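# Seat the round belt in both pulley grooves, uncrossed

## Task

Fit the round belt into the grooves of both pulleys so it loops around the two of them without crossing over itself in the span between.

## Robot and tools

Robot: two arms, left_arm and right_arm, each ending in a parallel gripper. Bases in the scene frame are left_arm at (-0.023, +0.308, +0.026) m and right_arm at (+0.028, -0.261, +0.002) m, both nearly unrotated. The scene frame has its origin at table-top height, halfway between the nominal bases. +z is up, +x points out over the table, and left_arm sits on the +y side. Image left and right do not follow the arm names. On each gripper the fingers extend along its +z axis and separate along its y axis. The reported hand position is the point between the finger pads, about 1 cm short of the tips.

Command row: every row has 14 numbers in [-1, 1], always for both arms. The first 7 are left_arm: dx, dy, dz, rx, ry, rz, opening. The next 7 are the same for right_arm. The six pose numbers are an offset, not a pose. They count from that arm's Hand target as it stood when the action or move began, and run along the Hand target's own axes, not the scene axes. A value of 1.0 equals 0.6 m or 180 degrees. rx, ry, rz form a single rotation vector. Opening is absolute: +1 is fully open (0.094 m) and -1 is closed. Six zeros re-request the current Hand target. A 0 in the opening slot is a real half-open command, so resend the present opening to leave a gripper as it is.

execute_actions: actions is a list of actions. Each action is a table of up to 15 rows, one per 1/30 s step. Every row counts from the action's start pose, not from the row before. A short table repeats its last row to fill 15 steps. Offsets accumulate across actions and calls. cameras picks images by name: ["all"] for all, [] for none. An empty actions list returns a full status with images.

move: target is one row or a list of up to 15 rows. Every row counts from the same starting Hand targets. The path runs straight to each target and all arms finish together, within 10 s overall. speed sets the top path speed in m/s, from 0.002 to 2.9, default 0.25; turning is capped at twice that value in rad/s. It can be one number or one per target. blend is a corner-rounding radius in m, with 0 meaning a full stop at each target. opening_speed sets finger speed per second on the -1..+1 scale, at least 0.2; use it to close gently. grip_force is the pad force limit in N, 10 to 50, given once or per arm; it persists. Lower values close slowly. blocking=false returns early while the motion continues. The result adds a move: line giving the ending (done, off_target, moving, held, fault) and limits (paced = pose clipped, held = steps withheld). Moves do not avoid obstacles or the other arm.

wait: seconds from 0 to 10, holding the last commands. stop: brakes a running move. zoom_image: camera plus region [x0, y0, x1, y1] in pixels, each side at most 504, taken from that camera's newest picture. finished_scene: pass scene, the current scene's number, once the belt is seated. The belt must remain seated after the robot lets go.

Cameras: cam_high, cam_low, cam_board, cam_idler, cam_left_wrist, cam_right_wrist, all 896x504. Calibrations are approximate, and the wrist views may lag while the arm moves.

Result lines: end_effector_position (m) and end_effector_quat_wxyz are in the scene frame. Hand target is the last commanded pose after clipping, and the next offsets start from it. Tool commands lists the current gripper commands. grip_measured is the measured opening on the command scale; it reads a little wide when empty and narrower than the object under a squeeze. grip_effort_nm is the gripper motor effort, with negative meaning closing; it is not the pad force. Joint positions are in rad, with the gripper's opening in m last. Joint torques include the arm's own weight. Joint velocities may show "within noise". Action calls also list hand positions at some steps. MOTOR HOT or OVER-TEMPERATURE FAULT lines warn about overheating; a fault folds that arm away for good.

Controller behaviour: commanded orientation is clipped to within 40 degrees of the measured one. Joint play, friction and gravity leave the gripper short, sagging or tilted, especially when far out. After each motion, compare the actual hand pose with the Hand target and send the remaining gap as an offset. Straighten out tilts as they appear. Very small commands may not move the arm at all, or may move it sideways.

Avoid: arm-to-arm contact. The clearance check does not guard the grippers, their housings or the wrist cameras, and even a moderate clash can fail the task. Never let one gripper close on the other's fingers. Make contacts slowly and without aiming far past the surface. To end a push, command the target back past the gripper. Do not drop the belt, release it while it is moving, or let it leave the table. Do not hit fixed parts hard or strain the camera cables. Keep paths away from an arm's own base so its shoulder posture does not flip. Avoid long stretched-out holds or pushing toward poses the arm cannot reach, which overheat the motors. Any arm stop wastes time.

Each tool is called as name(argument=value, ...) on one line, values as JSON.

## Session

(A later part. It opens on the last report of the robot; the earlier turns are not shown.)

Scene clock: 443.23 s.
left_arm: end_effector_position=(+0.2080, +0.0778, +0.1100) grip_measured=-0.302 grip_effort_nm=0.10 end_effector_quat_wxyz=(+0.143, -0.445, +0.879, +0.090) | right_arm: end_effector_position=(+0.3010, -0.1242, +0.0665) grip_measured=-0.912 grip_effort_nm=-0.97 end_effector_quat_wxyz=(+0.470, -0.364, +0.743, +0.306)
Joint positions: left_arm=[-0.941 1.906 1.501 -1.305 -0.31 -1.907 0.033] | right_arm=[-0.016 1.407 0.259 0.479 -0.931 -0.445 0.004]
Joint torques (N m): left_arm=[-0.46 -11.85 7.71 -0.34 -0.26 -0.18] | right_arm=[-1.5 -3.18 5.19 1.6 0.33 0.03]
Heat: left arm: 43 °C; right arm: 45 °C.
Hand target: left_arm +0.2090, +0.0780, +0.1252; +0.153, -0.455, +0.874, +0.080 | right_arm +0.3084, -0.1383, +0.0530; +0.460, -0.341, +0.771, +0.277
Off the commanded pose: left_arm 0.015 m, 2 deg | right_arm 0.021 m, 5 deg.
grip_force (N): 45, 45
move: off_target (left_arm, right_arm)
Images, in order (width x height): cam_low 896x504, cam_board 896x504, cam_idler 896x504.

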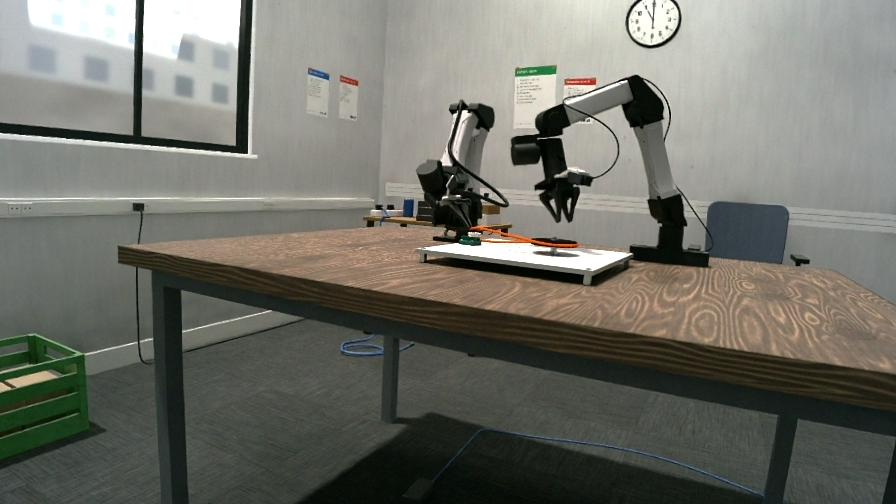

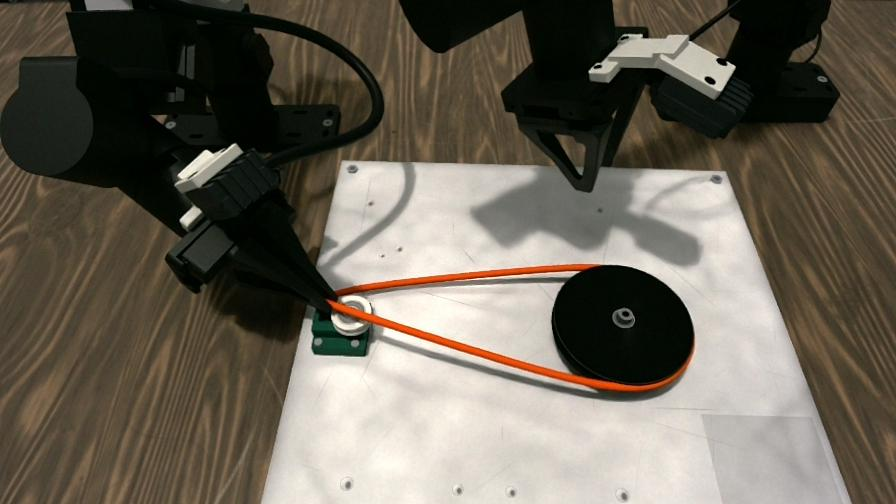

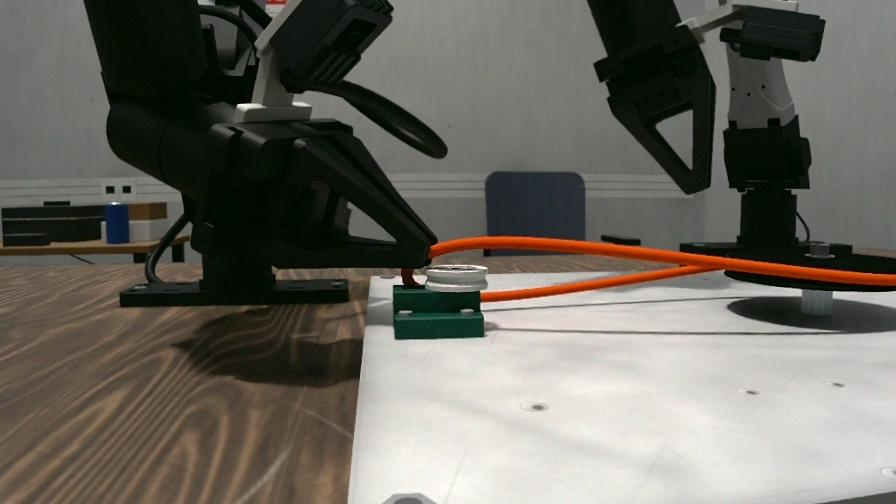

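move(target=[-0.15,0.1,-0.1,0,0,0,-0.3,-0.0338,-0.0347,-0.0437,0,0,0.22,-1], speed=0.08, cameras=["cam_low","cam_board","cam_idler","cam_right_wrist"])

zoom_image(camera="cam_idler", region=[360, 180, 540, 340])

zoom_image(camera="cam_board", region=[260, 230, 440, 370])

zoom_image(camera="cam_low", region=[524, 226, 596, 266])

Scene clock: 470.33 s.
left_arm: end_effector_position=(+0.1931, +0.1610, +0.1980) grip_measured=-0.302 grip_effort_nm=0.10 end_effector_quat_wxyz=(+0.138, -0.458, +0.874, +0.091) | right_arm: end_effector_position=(+0.2953, -0.1369, +0.0781) grip_measured=-0.913 grip_effort_nm=-0.97 end_effector_quat_wxyz=(+0.310, -0.097, +0.824, +0.464)
Joint positions: left_arm=[-0.8 1.611 1.501 -1.563 -0.316 -1.787 0.033] | right_arm=[-0.106 1.355 0.353 0.16 -1.041 0.095 0.004]
Joint torques (N m): left_arm=[0.01 -9.03 7.83 -0.17 -0.35 0.2] | right_arm=[-4.74 -6.78 8.58 1.31 0.41 0.09]
Heat: left arm: 47 °C; right arm: 43 °C.
Hand target: left_arm +0.1967, +0.1651, +0.2122; +0.153, -0.455, +0.874, +0.080 | right_arm +0.3180, -0.1650, +0.0800; +0.339, -0.060, +0.841, +0.417
Off the commanded pose: left_arm 0.015 m, 2 deg | right_arm 0.036 m, 8 deg.
grip_force (N): 45, 45
move: off_target (left_arm, right_arm)
camera_calibration:
cam_right_wrist: T_world_to_cam=[[0.463637, -0.595049, -0.656474, -0.175881], [-0.884834, -0.349362, -0.308244, 0.272909], [-0.0459269, 0.723784, -0.688497, 0.271717], [0, 0, 0, 1]] pos_world=[0.335504, -0.205978, 0.155737]
Images, in order (width x height): cam_low 896x504, cam_board 896x504, cam_idler 896x504, cam_right_wrist 896x504.

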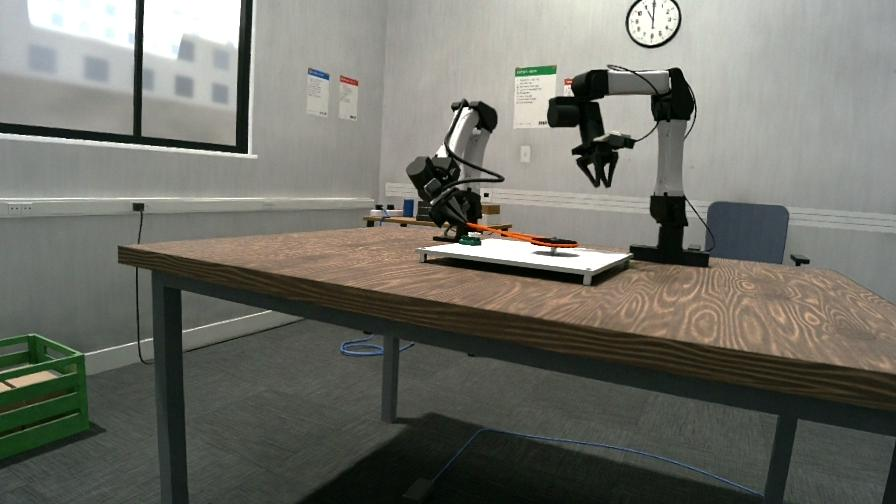

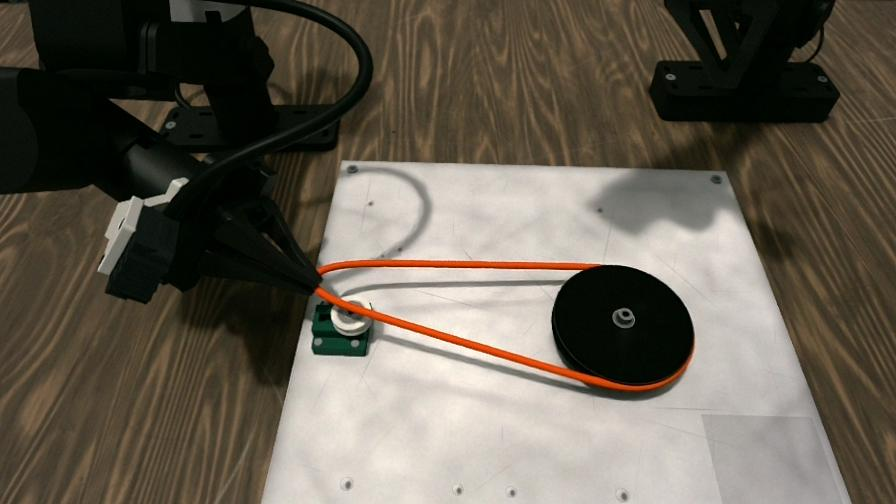

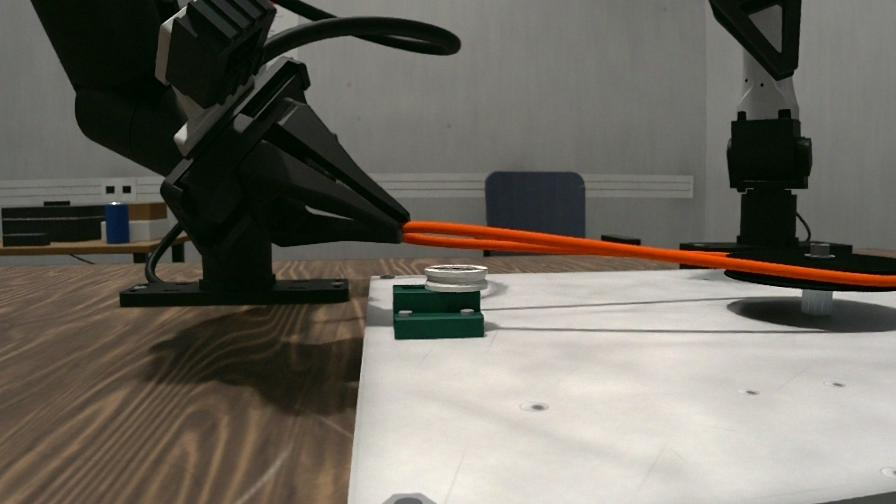

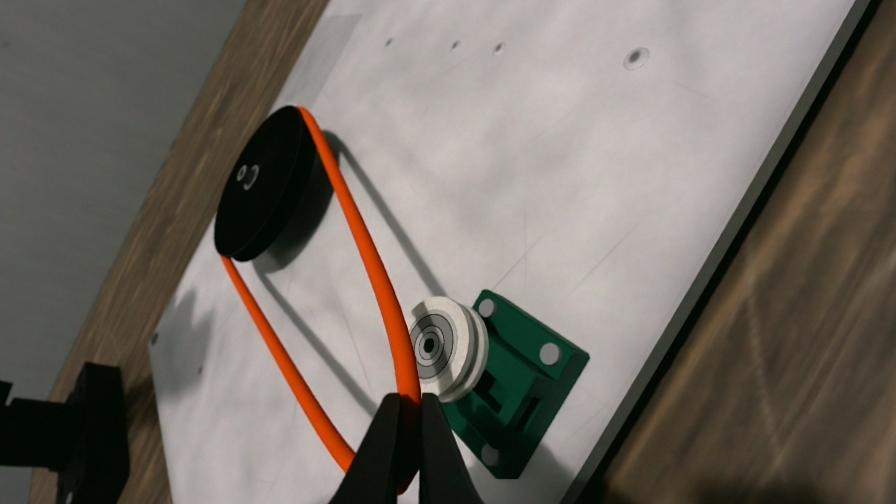

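Scaled by 2.800 from the camera's 896x504 image, which has a finer 1280x720 frame.

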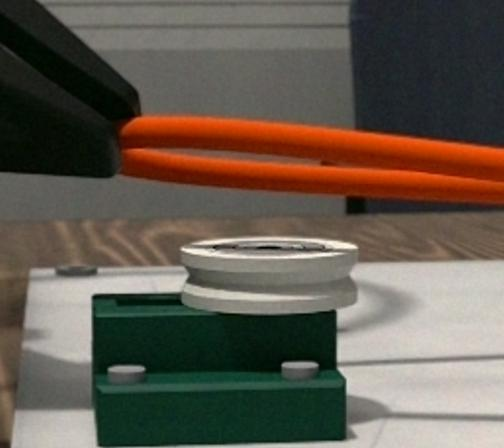

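Scaled by 2.800 from the camera's 896x504 image, which has a finer 1280x720 frame.

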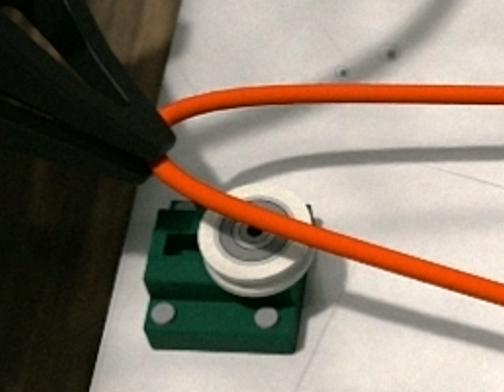

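Scaled by 7.000 from the camera's 896x504 image, which has a finer 1280x720 frame.

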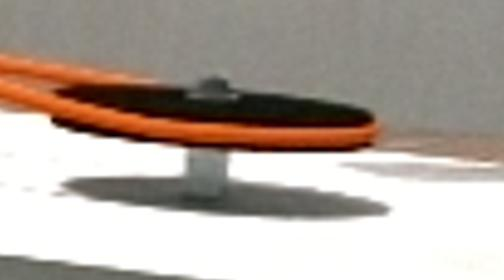

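move(target=[0,0,0,0,0,0,-0.3,0.005,-0.0332,0.0277,0,0,0,-1], speed=0.06, cameras=["cam_low","cam_board","cam_idler"])

zoom_image(camera="cam_idler", region=[360, 180, 540, 340])

zoom_image(camera="cam_board", region=[260, 230, 440, 370])

zoom_image(camera="cam_low", region=[524, 226, 596, 266])

Scene clock: 483.73 s.
left_arm: end_effector_position=(+0.1931, +0.1610, +0.1980) grip_measured=-0.302 grip_effort_nm=0.10 end_effector_quat_wxyz=(+0.138, -0.458, +0.874, +0.091) | right_arm: end_effector_position=(+0.2999, -0.1379, +0.0608) grip_measured=-0.913 grip_effort_nm=-0.97 end_effector_quat_wxyz=(+0.288, -0.082, +0.830, +0.470)
Joint positions: left_arm=[-0.8 1.611 1.501 -1.563 -0.316 -1.787 0.033] | right_arm=[-0.11 1.466 0.367 0.202 -1.046 0.097 0.004]
Joint torques (N m): left_arm=[0.16 -8.94 8.06 -0.16 -0.35 0.2] | right_arm=[-4.16 -3.78 7.46 2.22 0.48 0.04]
Heat: left arm: 48 °C; right arm: 42 °C.
Hand target: left_arm +0.1967, +0.1651, +0.2122; +0.153, -0.455, +0.874, +0.080 | right_arm +0.3320, -0.1651, +0.0579; +0.339, -0.060, +0.841, +0.417
Off the commanded pose: left_arm 0.015 m, 2 deg | right_arm 0.042 m, 9 deg.
grip_force (N): 45, 45
move: off_target (left_arm, right_arm)
Images, in order (width x height): cam_low 896x504, cam_board 896x504, cam_idler 896x504.

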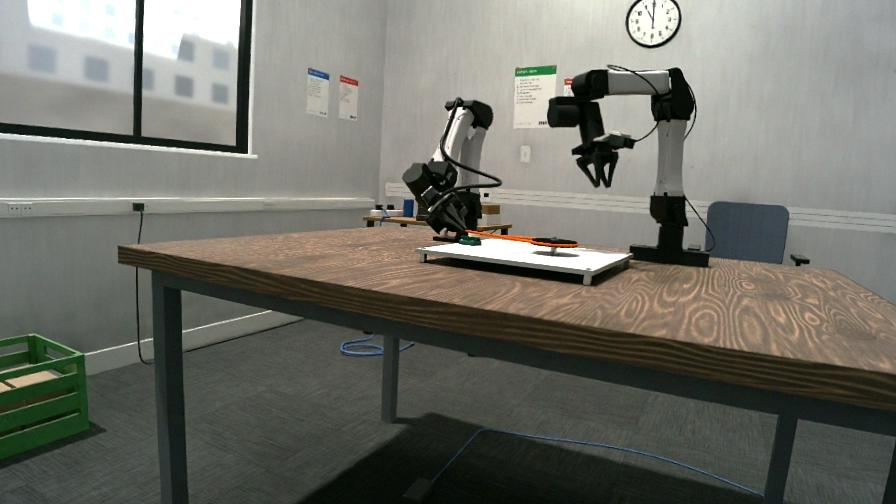

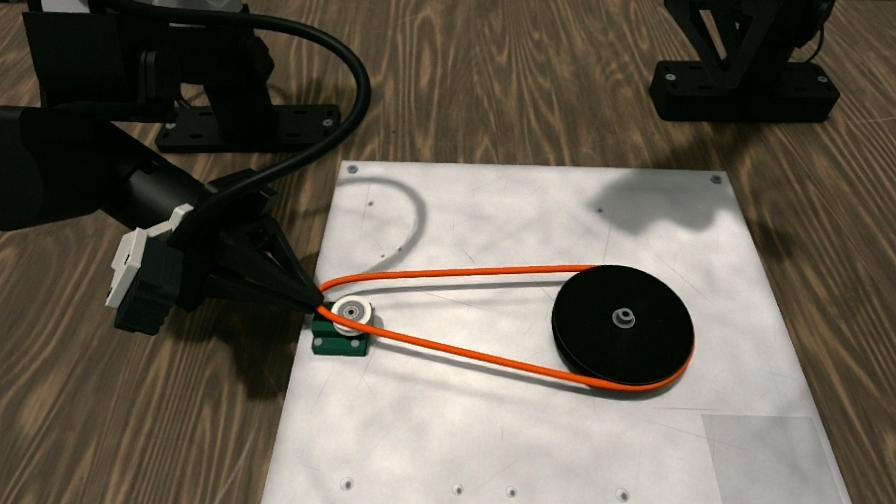

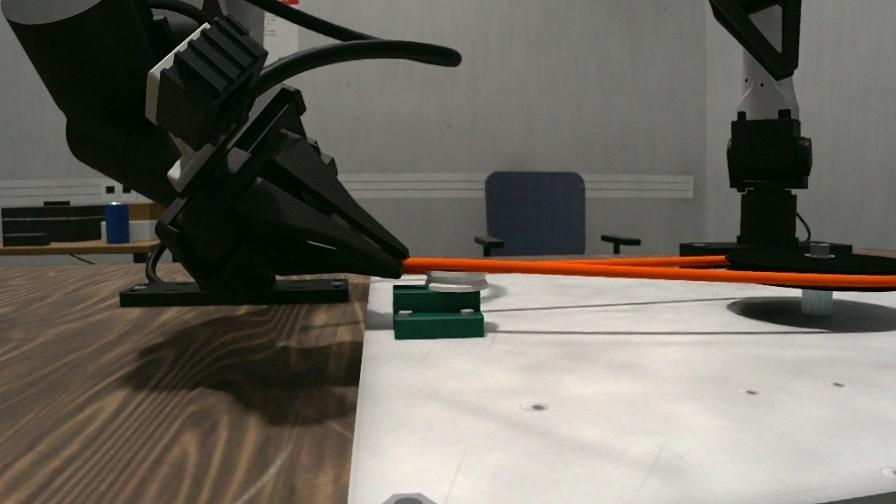

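Scaled by 2.800 from the camera's 896x504 image, which has a finer 1280x720 frame.

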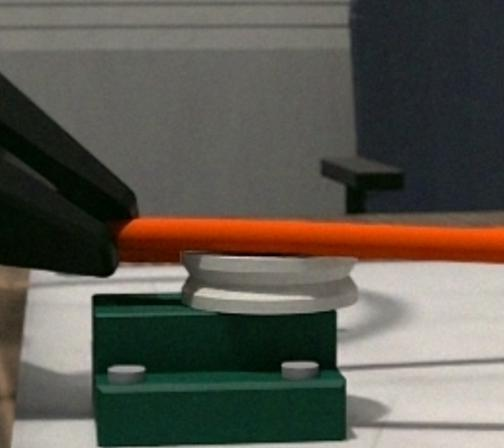

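Scaled by 2.800 from the camera's 896x504 image, which has a finer 1280x720 frame.

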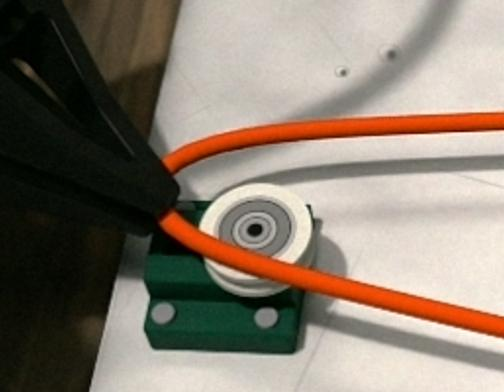

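Scaled by 7.000 from the camera's 896x504 image, which has a finer 1280x720 frame.

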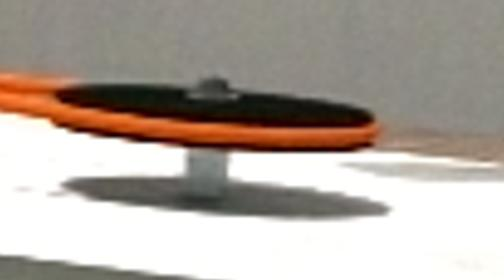

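move(target=[0,0,0,0,0,0,-0.3,-0.0255,-0.0042,0.0235,0,0,0,-1], speed=0.06, cameras=["cam_low","cam_board","cam_idler"])

zoom_image(camera="cam_idler", region=[360, 180, 540, 340])

zoom_image(camera="cam_board", region=[260, 230, 440, 370])

zoom_image(camera="cam_low", region=[524, 226, 596, 266])

Scene clock: 492.33 s.
left_arm: end_effector_position=(+0.1931, +0.1610, +0.1980) grip_measured=-0.302 grip_effort_nm=0.10 end_effector_quat_wxyz=(+0.138, -0.458, +0.874, +0.091) | right_arm: end_effector_position=(+0.3168, -0.1373, +0.0626) grip_measured=-0.913 grip_effort_nm=-0.97 end_effector_quat_wxyz=(+0.284, -0.075, +0.829, +0.476)
Joint positions: left_arm=[-0.8 1.611 1.501 -1.563 -0.316 -1.787 0.033] | right_arm=[-0.101 1.532 0.426 0.225 -1.046 0.134 0.004]
Joint torques (N m): left_arm=[0.25 -8.98 8.16 -0.16 -0.37 0.23] | right_arm=[-2.07 -4.44 7.95 2.4 0.72 0.11]
Heat: left arm: 49 °C; right arm: 43 °C.
Hand target: left_arm +0.1967, +0.1651, +0.2122; +0.153, -0.455, +0.874, +0.080 | right_arm +0.3520, -0.1590, +0.0597; +0.339, -0.060, +0.841, +0.417
Off the commanded pose: left_arm 0.015 m, 2 deg | right_arm 0.041 m, 10 deg.
grip_force (N): 45, 45
move: off_target (left_arm, right_arm)
Images, in order (width x height): cam_low 896x504, cam_board 896x504, cam_idler 896x504.

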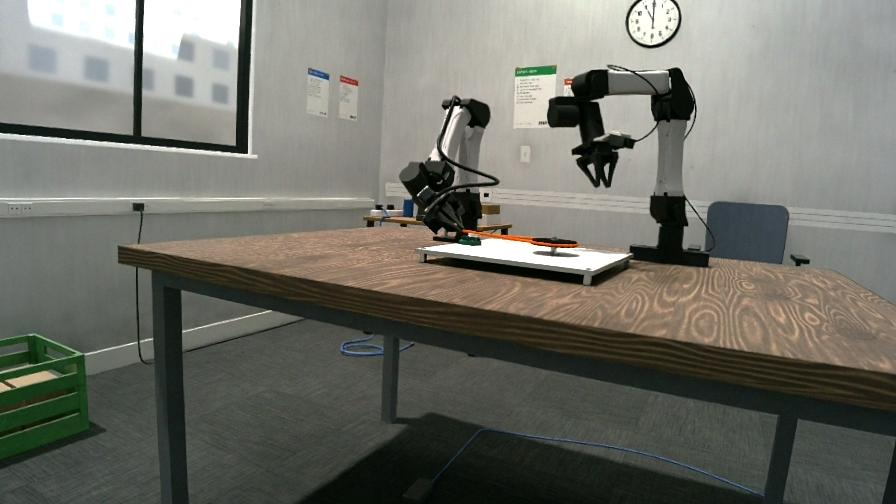

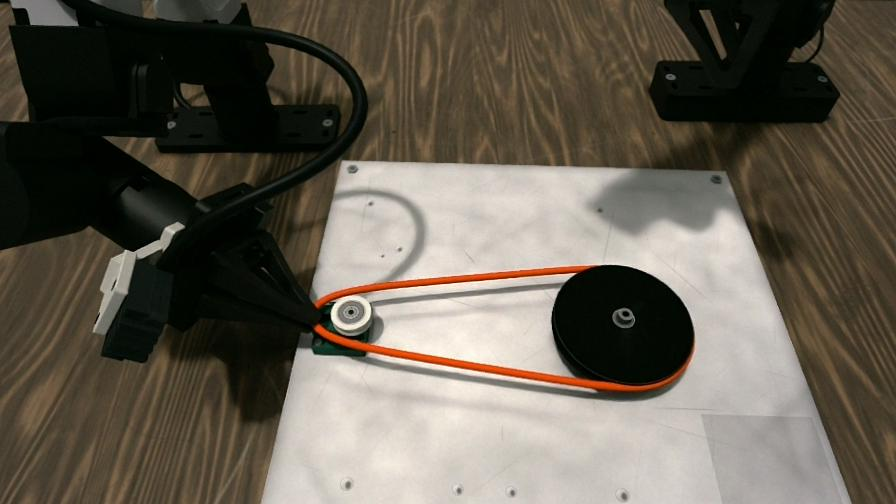

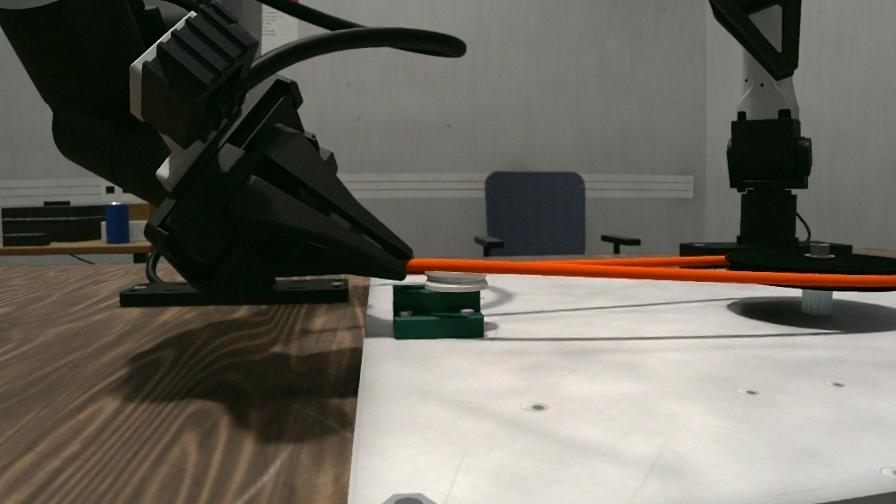

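Scaled by 2.800 from the camera's 896x504 image, which has a finer 1280x720 frame.

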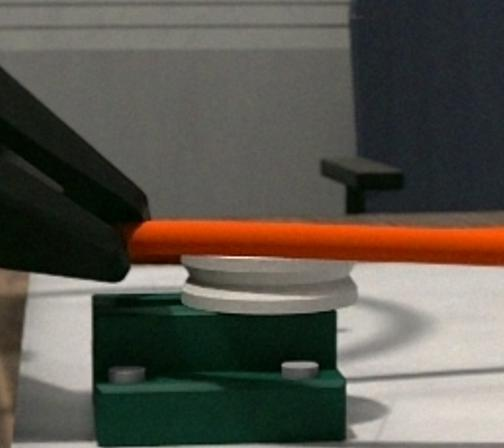

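Scaled by 2.800 from the camera's 896x504 image, which has a finer 1280x720 frame.

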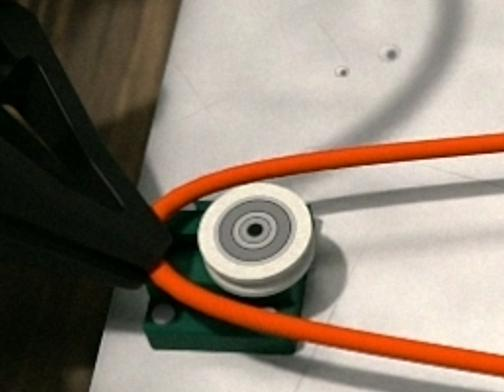

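Scaled by 7.000 from the camera's 896x504 image, which has a finer 1280x720 frame.

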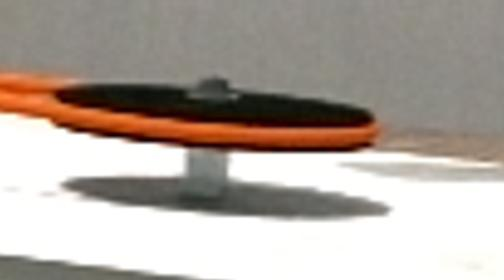

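move(target=[0,0,0,0,0,0,-0.3,0.0038,-0.0105,0.0172,0,0,0,-1], speed=0.06, cameras=["cam_low","cam_board","cam_idler"])

zoom_image(camera="cam_idler", region=[360, 180, 540, 340])

zoom_image(camera="cam_board", region=[260, 230, 440, 370])

Scene clock: 504.17 s.
left_arm: end_effector_position=(+0.1931, +0.1610, +0.1980) grip_measured=-0.302 grip_effort_nm=0.10 end_effector_quat_wxyz=(+0.138, -0.458, +0.874, +0.091) | right_arm: end_effector_position=(+0.3243, -0.1347, +0.0565) grip_measured=-0.913 grip_effort_nm=-0.97 end_effector_quat_wxyz=(+0.286, -0.077, +0.827, +0.478)
Joint positions: left_arm=[-0.8 1.611 1.501 -1.563 -0.316 -1.787 0.033] | right_arm=[-0.09 1.596 0.434 0.306 -1.046 0.155 0.004]
Joint torques (N m): left_arm=[0.21 -8.9 8.05 -0.22 -0.38 0.22] | right_arm=[-1.5 -4.49 7.24 2.42 0.86 0.1]
Heat: left arm: 49 °C; right arm: 43 °C.
Hand target: left_arm +0.1967, +0.1651, +0.2122; +0.153, -0.455, +0.874, +0.080 | right_arm +0.3580, -0.1551, +0.0498; +0.339, -0.060, +0.841, +0.417
Off the commanded pose: left_arm 0.015 m, 2 deg | right_arm 0.040 m, 10 deg.
grip_force (N): 45, 45
move: off_target (left_arm, right_arm)
Images, in order (width x height): cam_low 896x504, cam_board 896x504, cam_idler 896x504.

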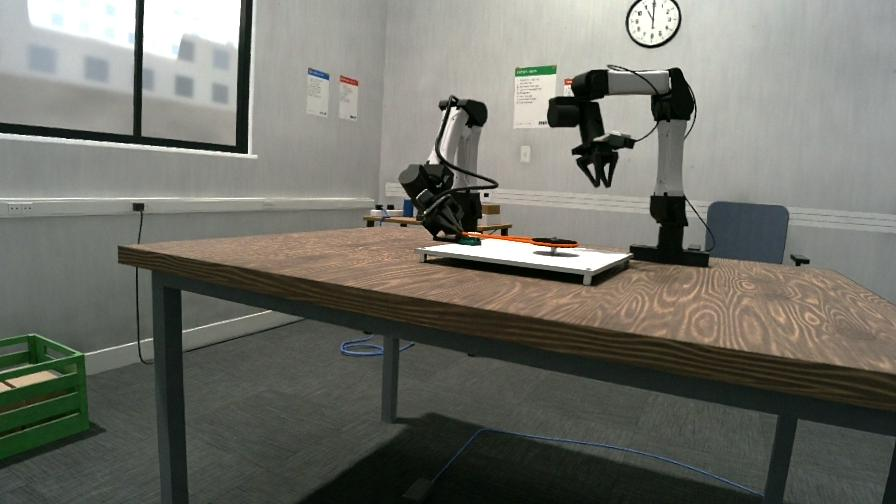

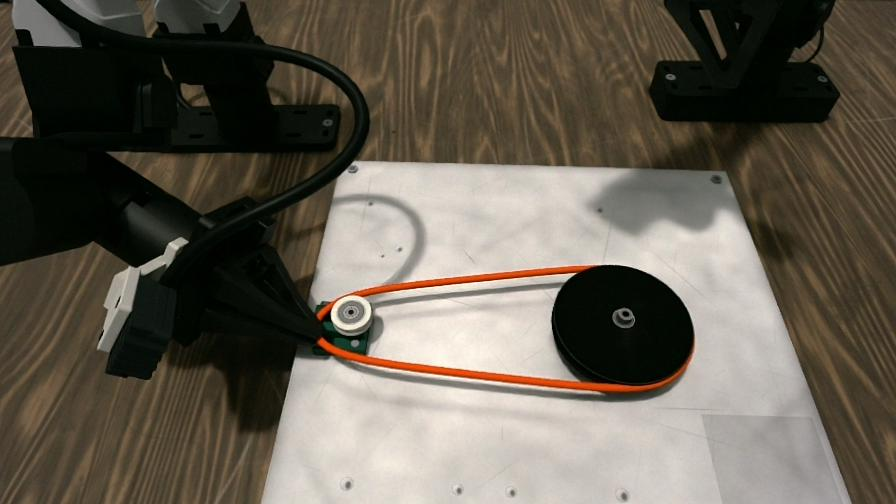

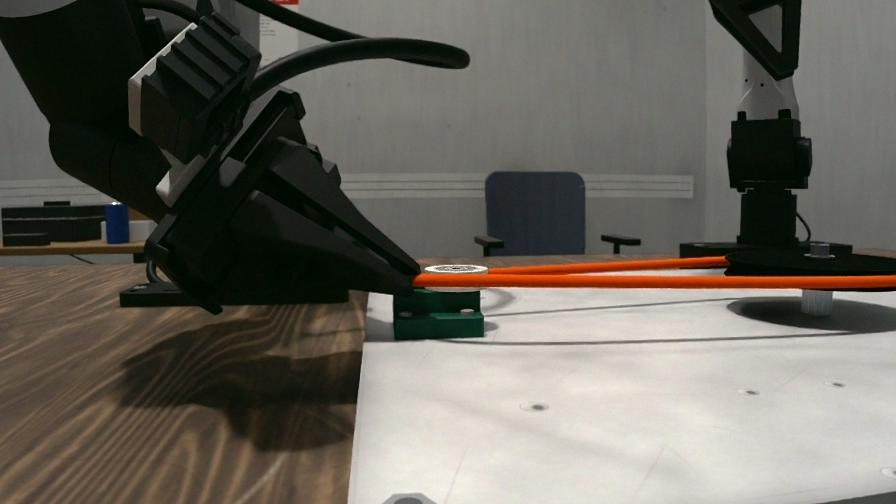

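Scaled by 2.800 from the camera's 896x504 image, which has a finer 1280x720 frame.

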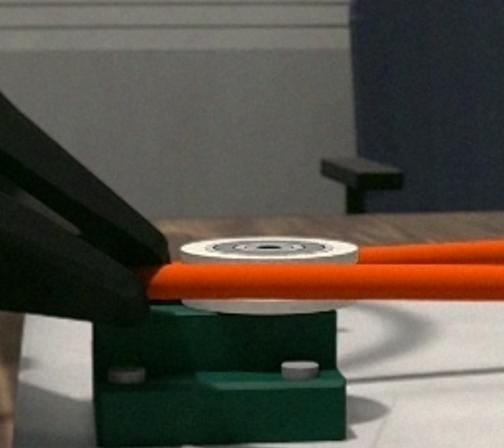

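Scaled by 2.800 from the camera's 896x504 image, which has a finer 1280x720 frame.

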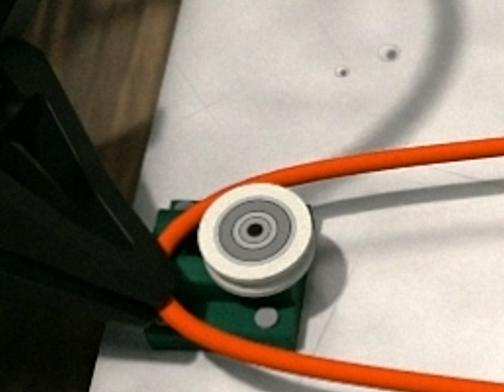

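move(target=[0,0,0,0,0,0,-0.3,0,0,0,0,0,0,-0.72], opening_speed=0.4, cameras=["cam_low","cam_board","cam_idler"])

zoom_image(camera="cam_idler", region=[360, 180, 540, 340])

zoom_image(camera="cam_board", region=[260, 230, 440, 370])

zoom_image(camera="cam_low", region=[524, 226, 596, 266])

zoom_image(camera="cam_low", region=[446, 220, 518, 260])

Scene clock: 522.37 s.
left_arm: end_effector_position=(+0.1931, +0.1610, +0.1980) grip_measured=-0.302 grip_effort_nm=0.10 end_effector_quat_wxyz=(+0.138, -0.458, +0.874, +0.091) | right_arm: end_effector_position=(+0.3426, -0.1518, +0.0447) grip_measured=-0.723 grip_effort_nm=0.12 end_effector_quat_wxyz=(+0.314, -0.055, +0.845, +0.428)
Joint positions: left_arm=[-0.8 1.611 1.501 -1.563 -0.316 -1.787 0.033] | right_arm=[-0.105 1.621 0.436 0.366 -0.932 0.163 0.013]
Joint torques (N m): left_arm=[0.16 -8.96 8.09 -0.12 -0.31 0.25] | right_arm=[0.57 -4.83 6.95 2.31 -0.07 0.18]
Heat: left arm: 49 °C; right arm: 46 °C.
Hand target: left_arm +0.1967, +0.1651, +0.2122; +0.153, -0.455, +0.874, +0.080 | right_arm +0.3581, -0.1551, +0.0499; +0.339, -0.060, +0.841, +0.417
Off the commanded pose: left_arm 0.015 m, 2 deg | right_arm 0.017 m, 3 deg.
grip_force (N): 45, 45
move: off_target (left_arm, right_arm)
Images, in order (width x height): cam_low 896x504, cam_board 896x504, cam_idler 896x504.

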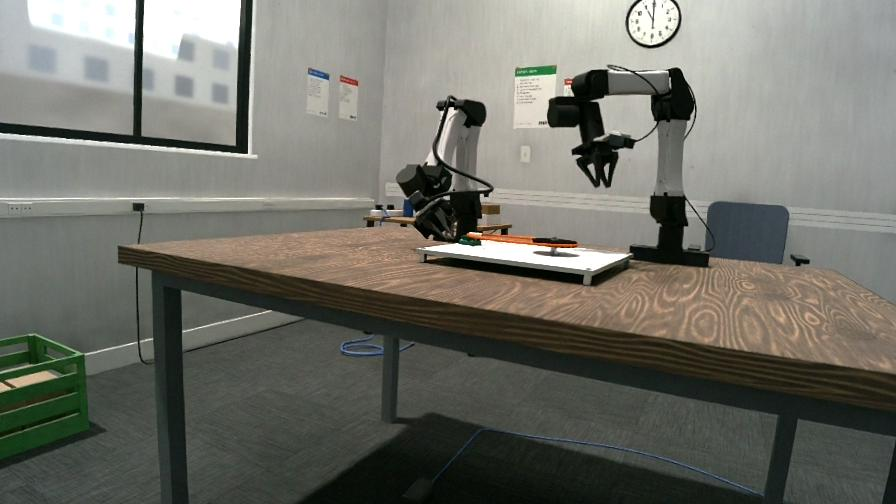

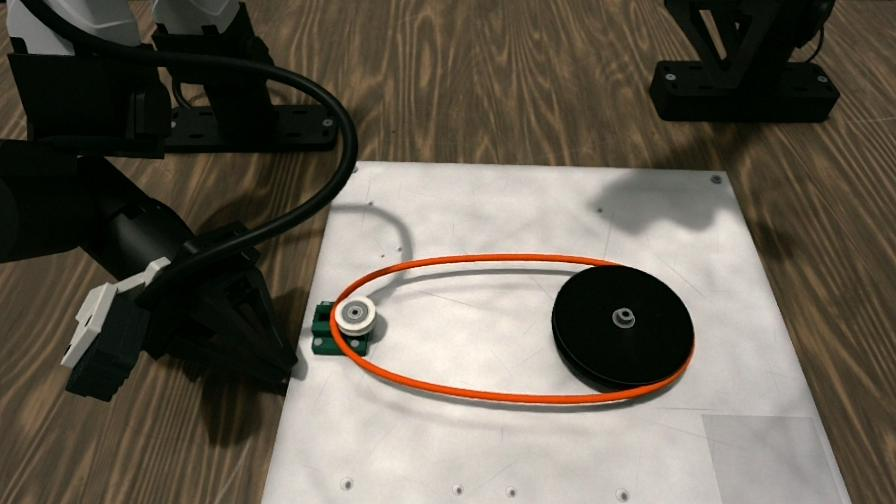

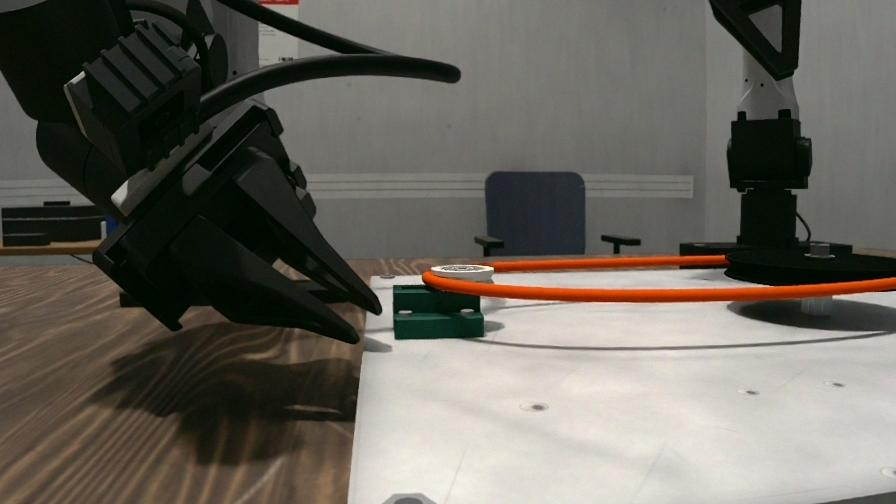

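Scaled by 2.800 from the camera's 896x504 image, which has a finer 1280x720 frame.

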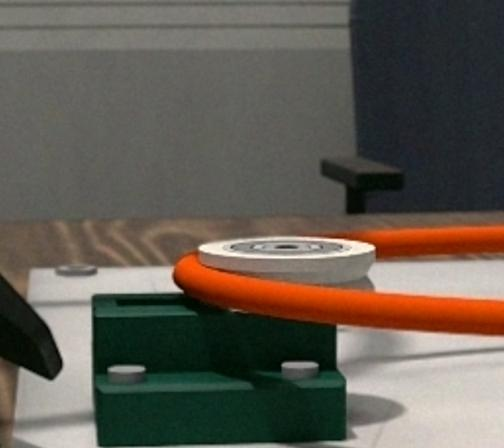

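Scaled by 2.800 from the camera's 896x504 image, which has a finer 1280x720 frame.

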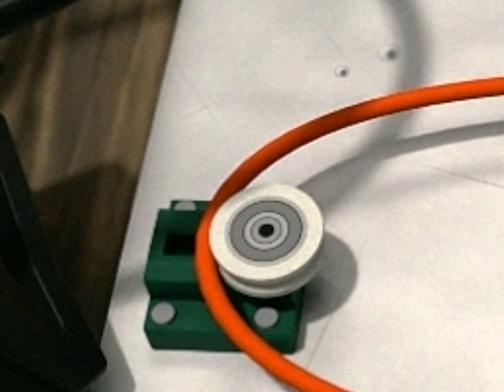

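Scaled by 7.000 from the camera's 896x504 image, which has a finer 1280x720 frame.

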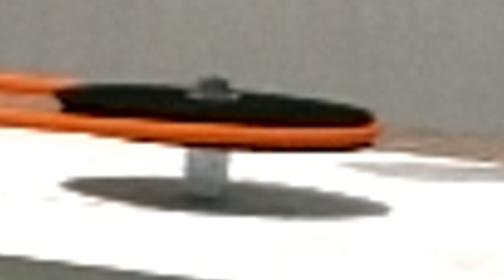

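Scaled by 7.000 from the camera's 896x504 image, which has a finer 1280x720 frame.

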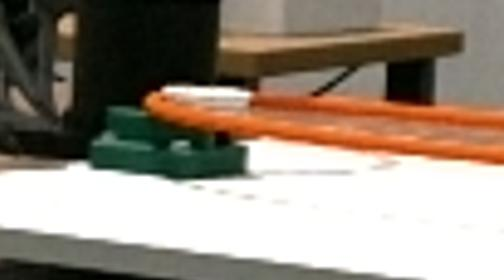

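move(target=[0,0,0,0,0,0,-0.3,0,0,-0.1,0,0,0,-0.72], speed=0.15, cameras=["cam_idler"])

Scene clock: 528.27 s.
left_arm: end_effector_position=(+0.1931, +0.1610, +0.1980) grip_measured=-0.302 grip_effort_nm=0.10 end_effector_quat_wxyz=(+0.138, -0.458, +0.874, +0.091) | right_arm: end_effector_position=(+0.3266, -0.2016, +0.0641) grip_measured=-0.723 grip_effort_nm=0.12 end_effector_quat_wxyz=(+0.337, -0.048, +0.851, +0.400)
Joint positions: left_arm=[-0.8 1.611 1.501 -1.563 -0.316 -1.787 0.033] | right_arm=[-0.311 1.462 0.466 0.007 -1 -0.093 0.013]
Joint torques (N m): left_arm=[0.08 -9.03 7.98 -0.16 -0.35 0.22] | right_arm=[-0.14 -6.2 7.91 1.01 -0.87 -0.2]
Heat: left arm: 49 °C; right arm: 46 °C.
Hand target: left_arm +0.1967, +0.1651, +0.2122; +0.153, -0.455, +0.874, +0.080 | right_arm +0.3268, -0.1996, +0.0752; +0.339, -0.060, +0.841, +0.417
Off the commanded pose: left_arm 0.015 m, 2 deg | right_arm 0.011 m, 3 deg.
grip_force (N): 45, 45
move: off_target (left_arm, right_arm)
Images, in order (width x height): cam_idler 896x504.

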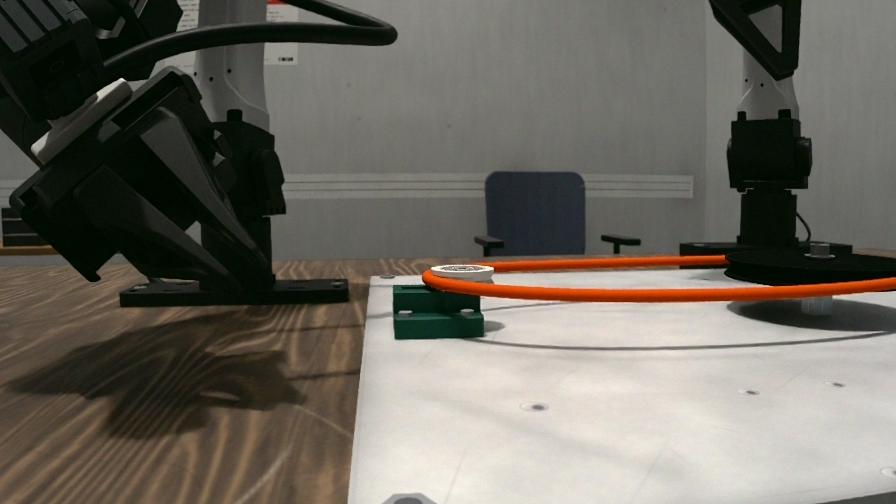

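finished_scene(scene=2)

The scene is finished: the task was done.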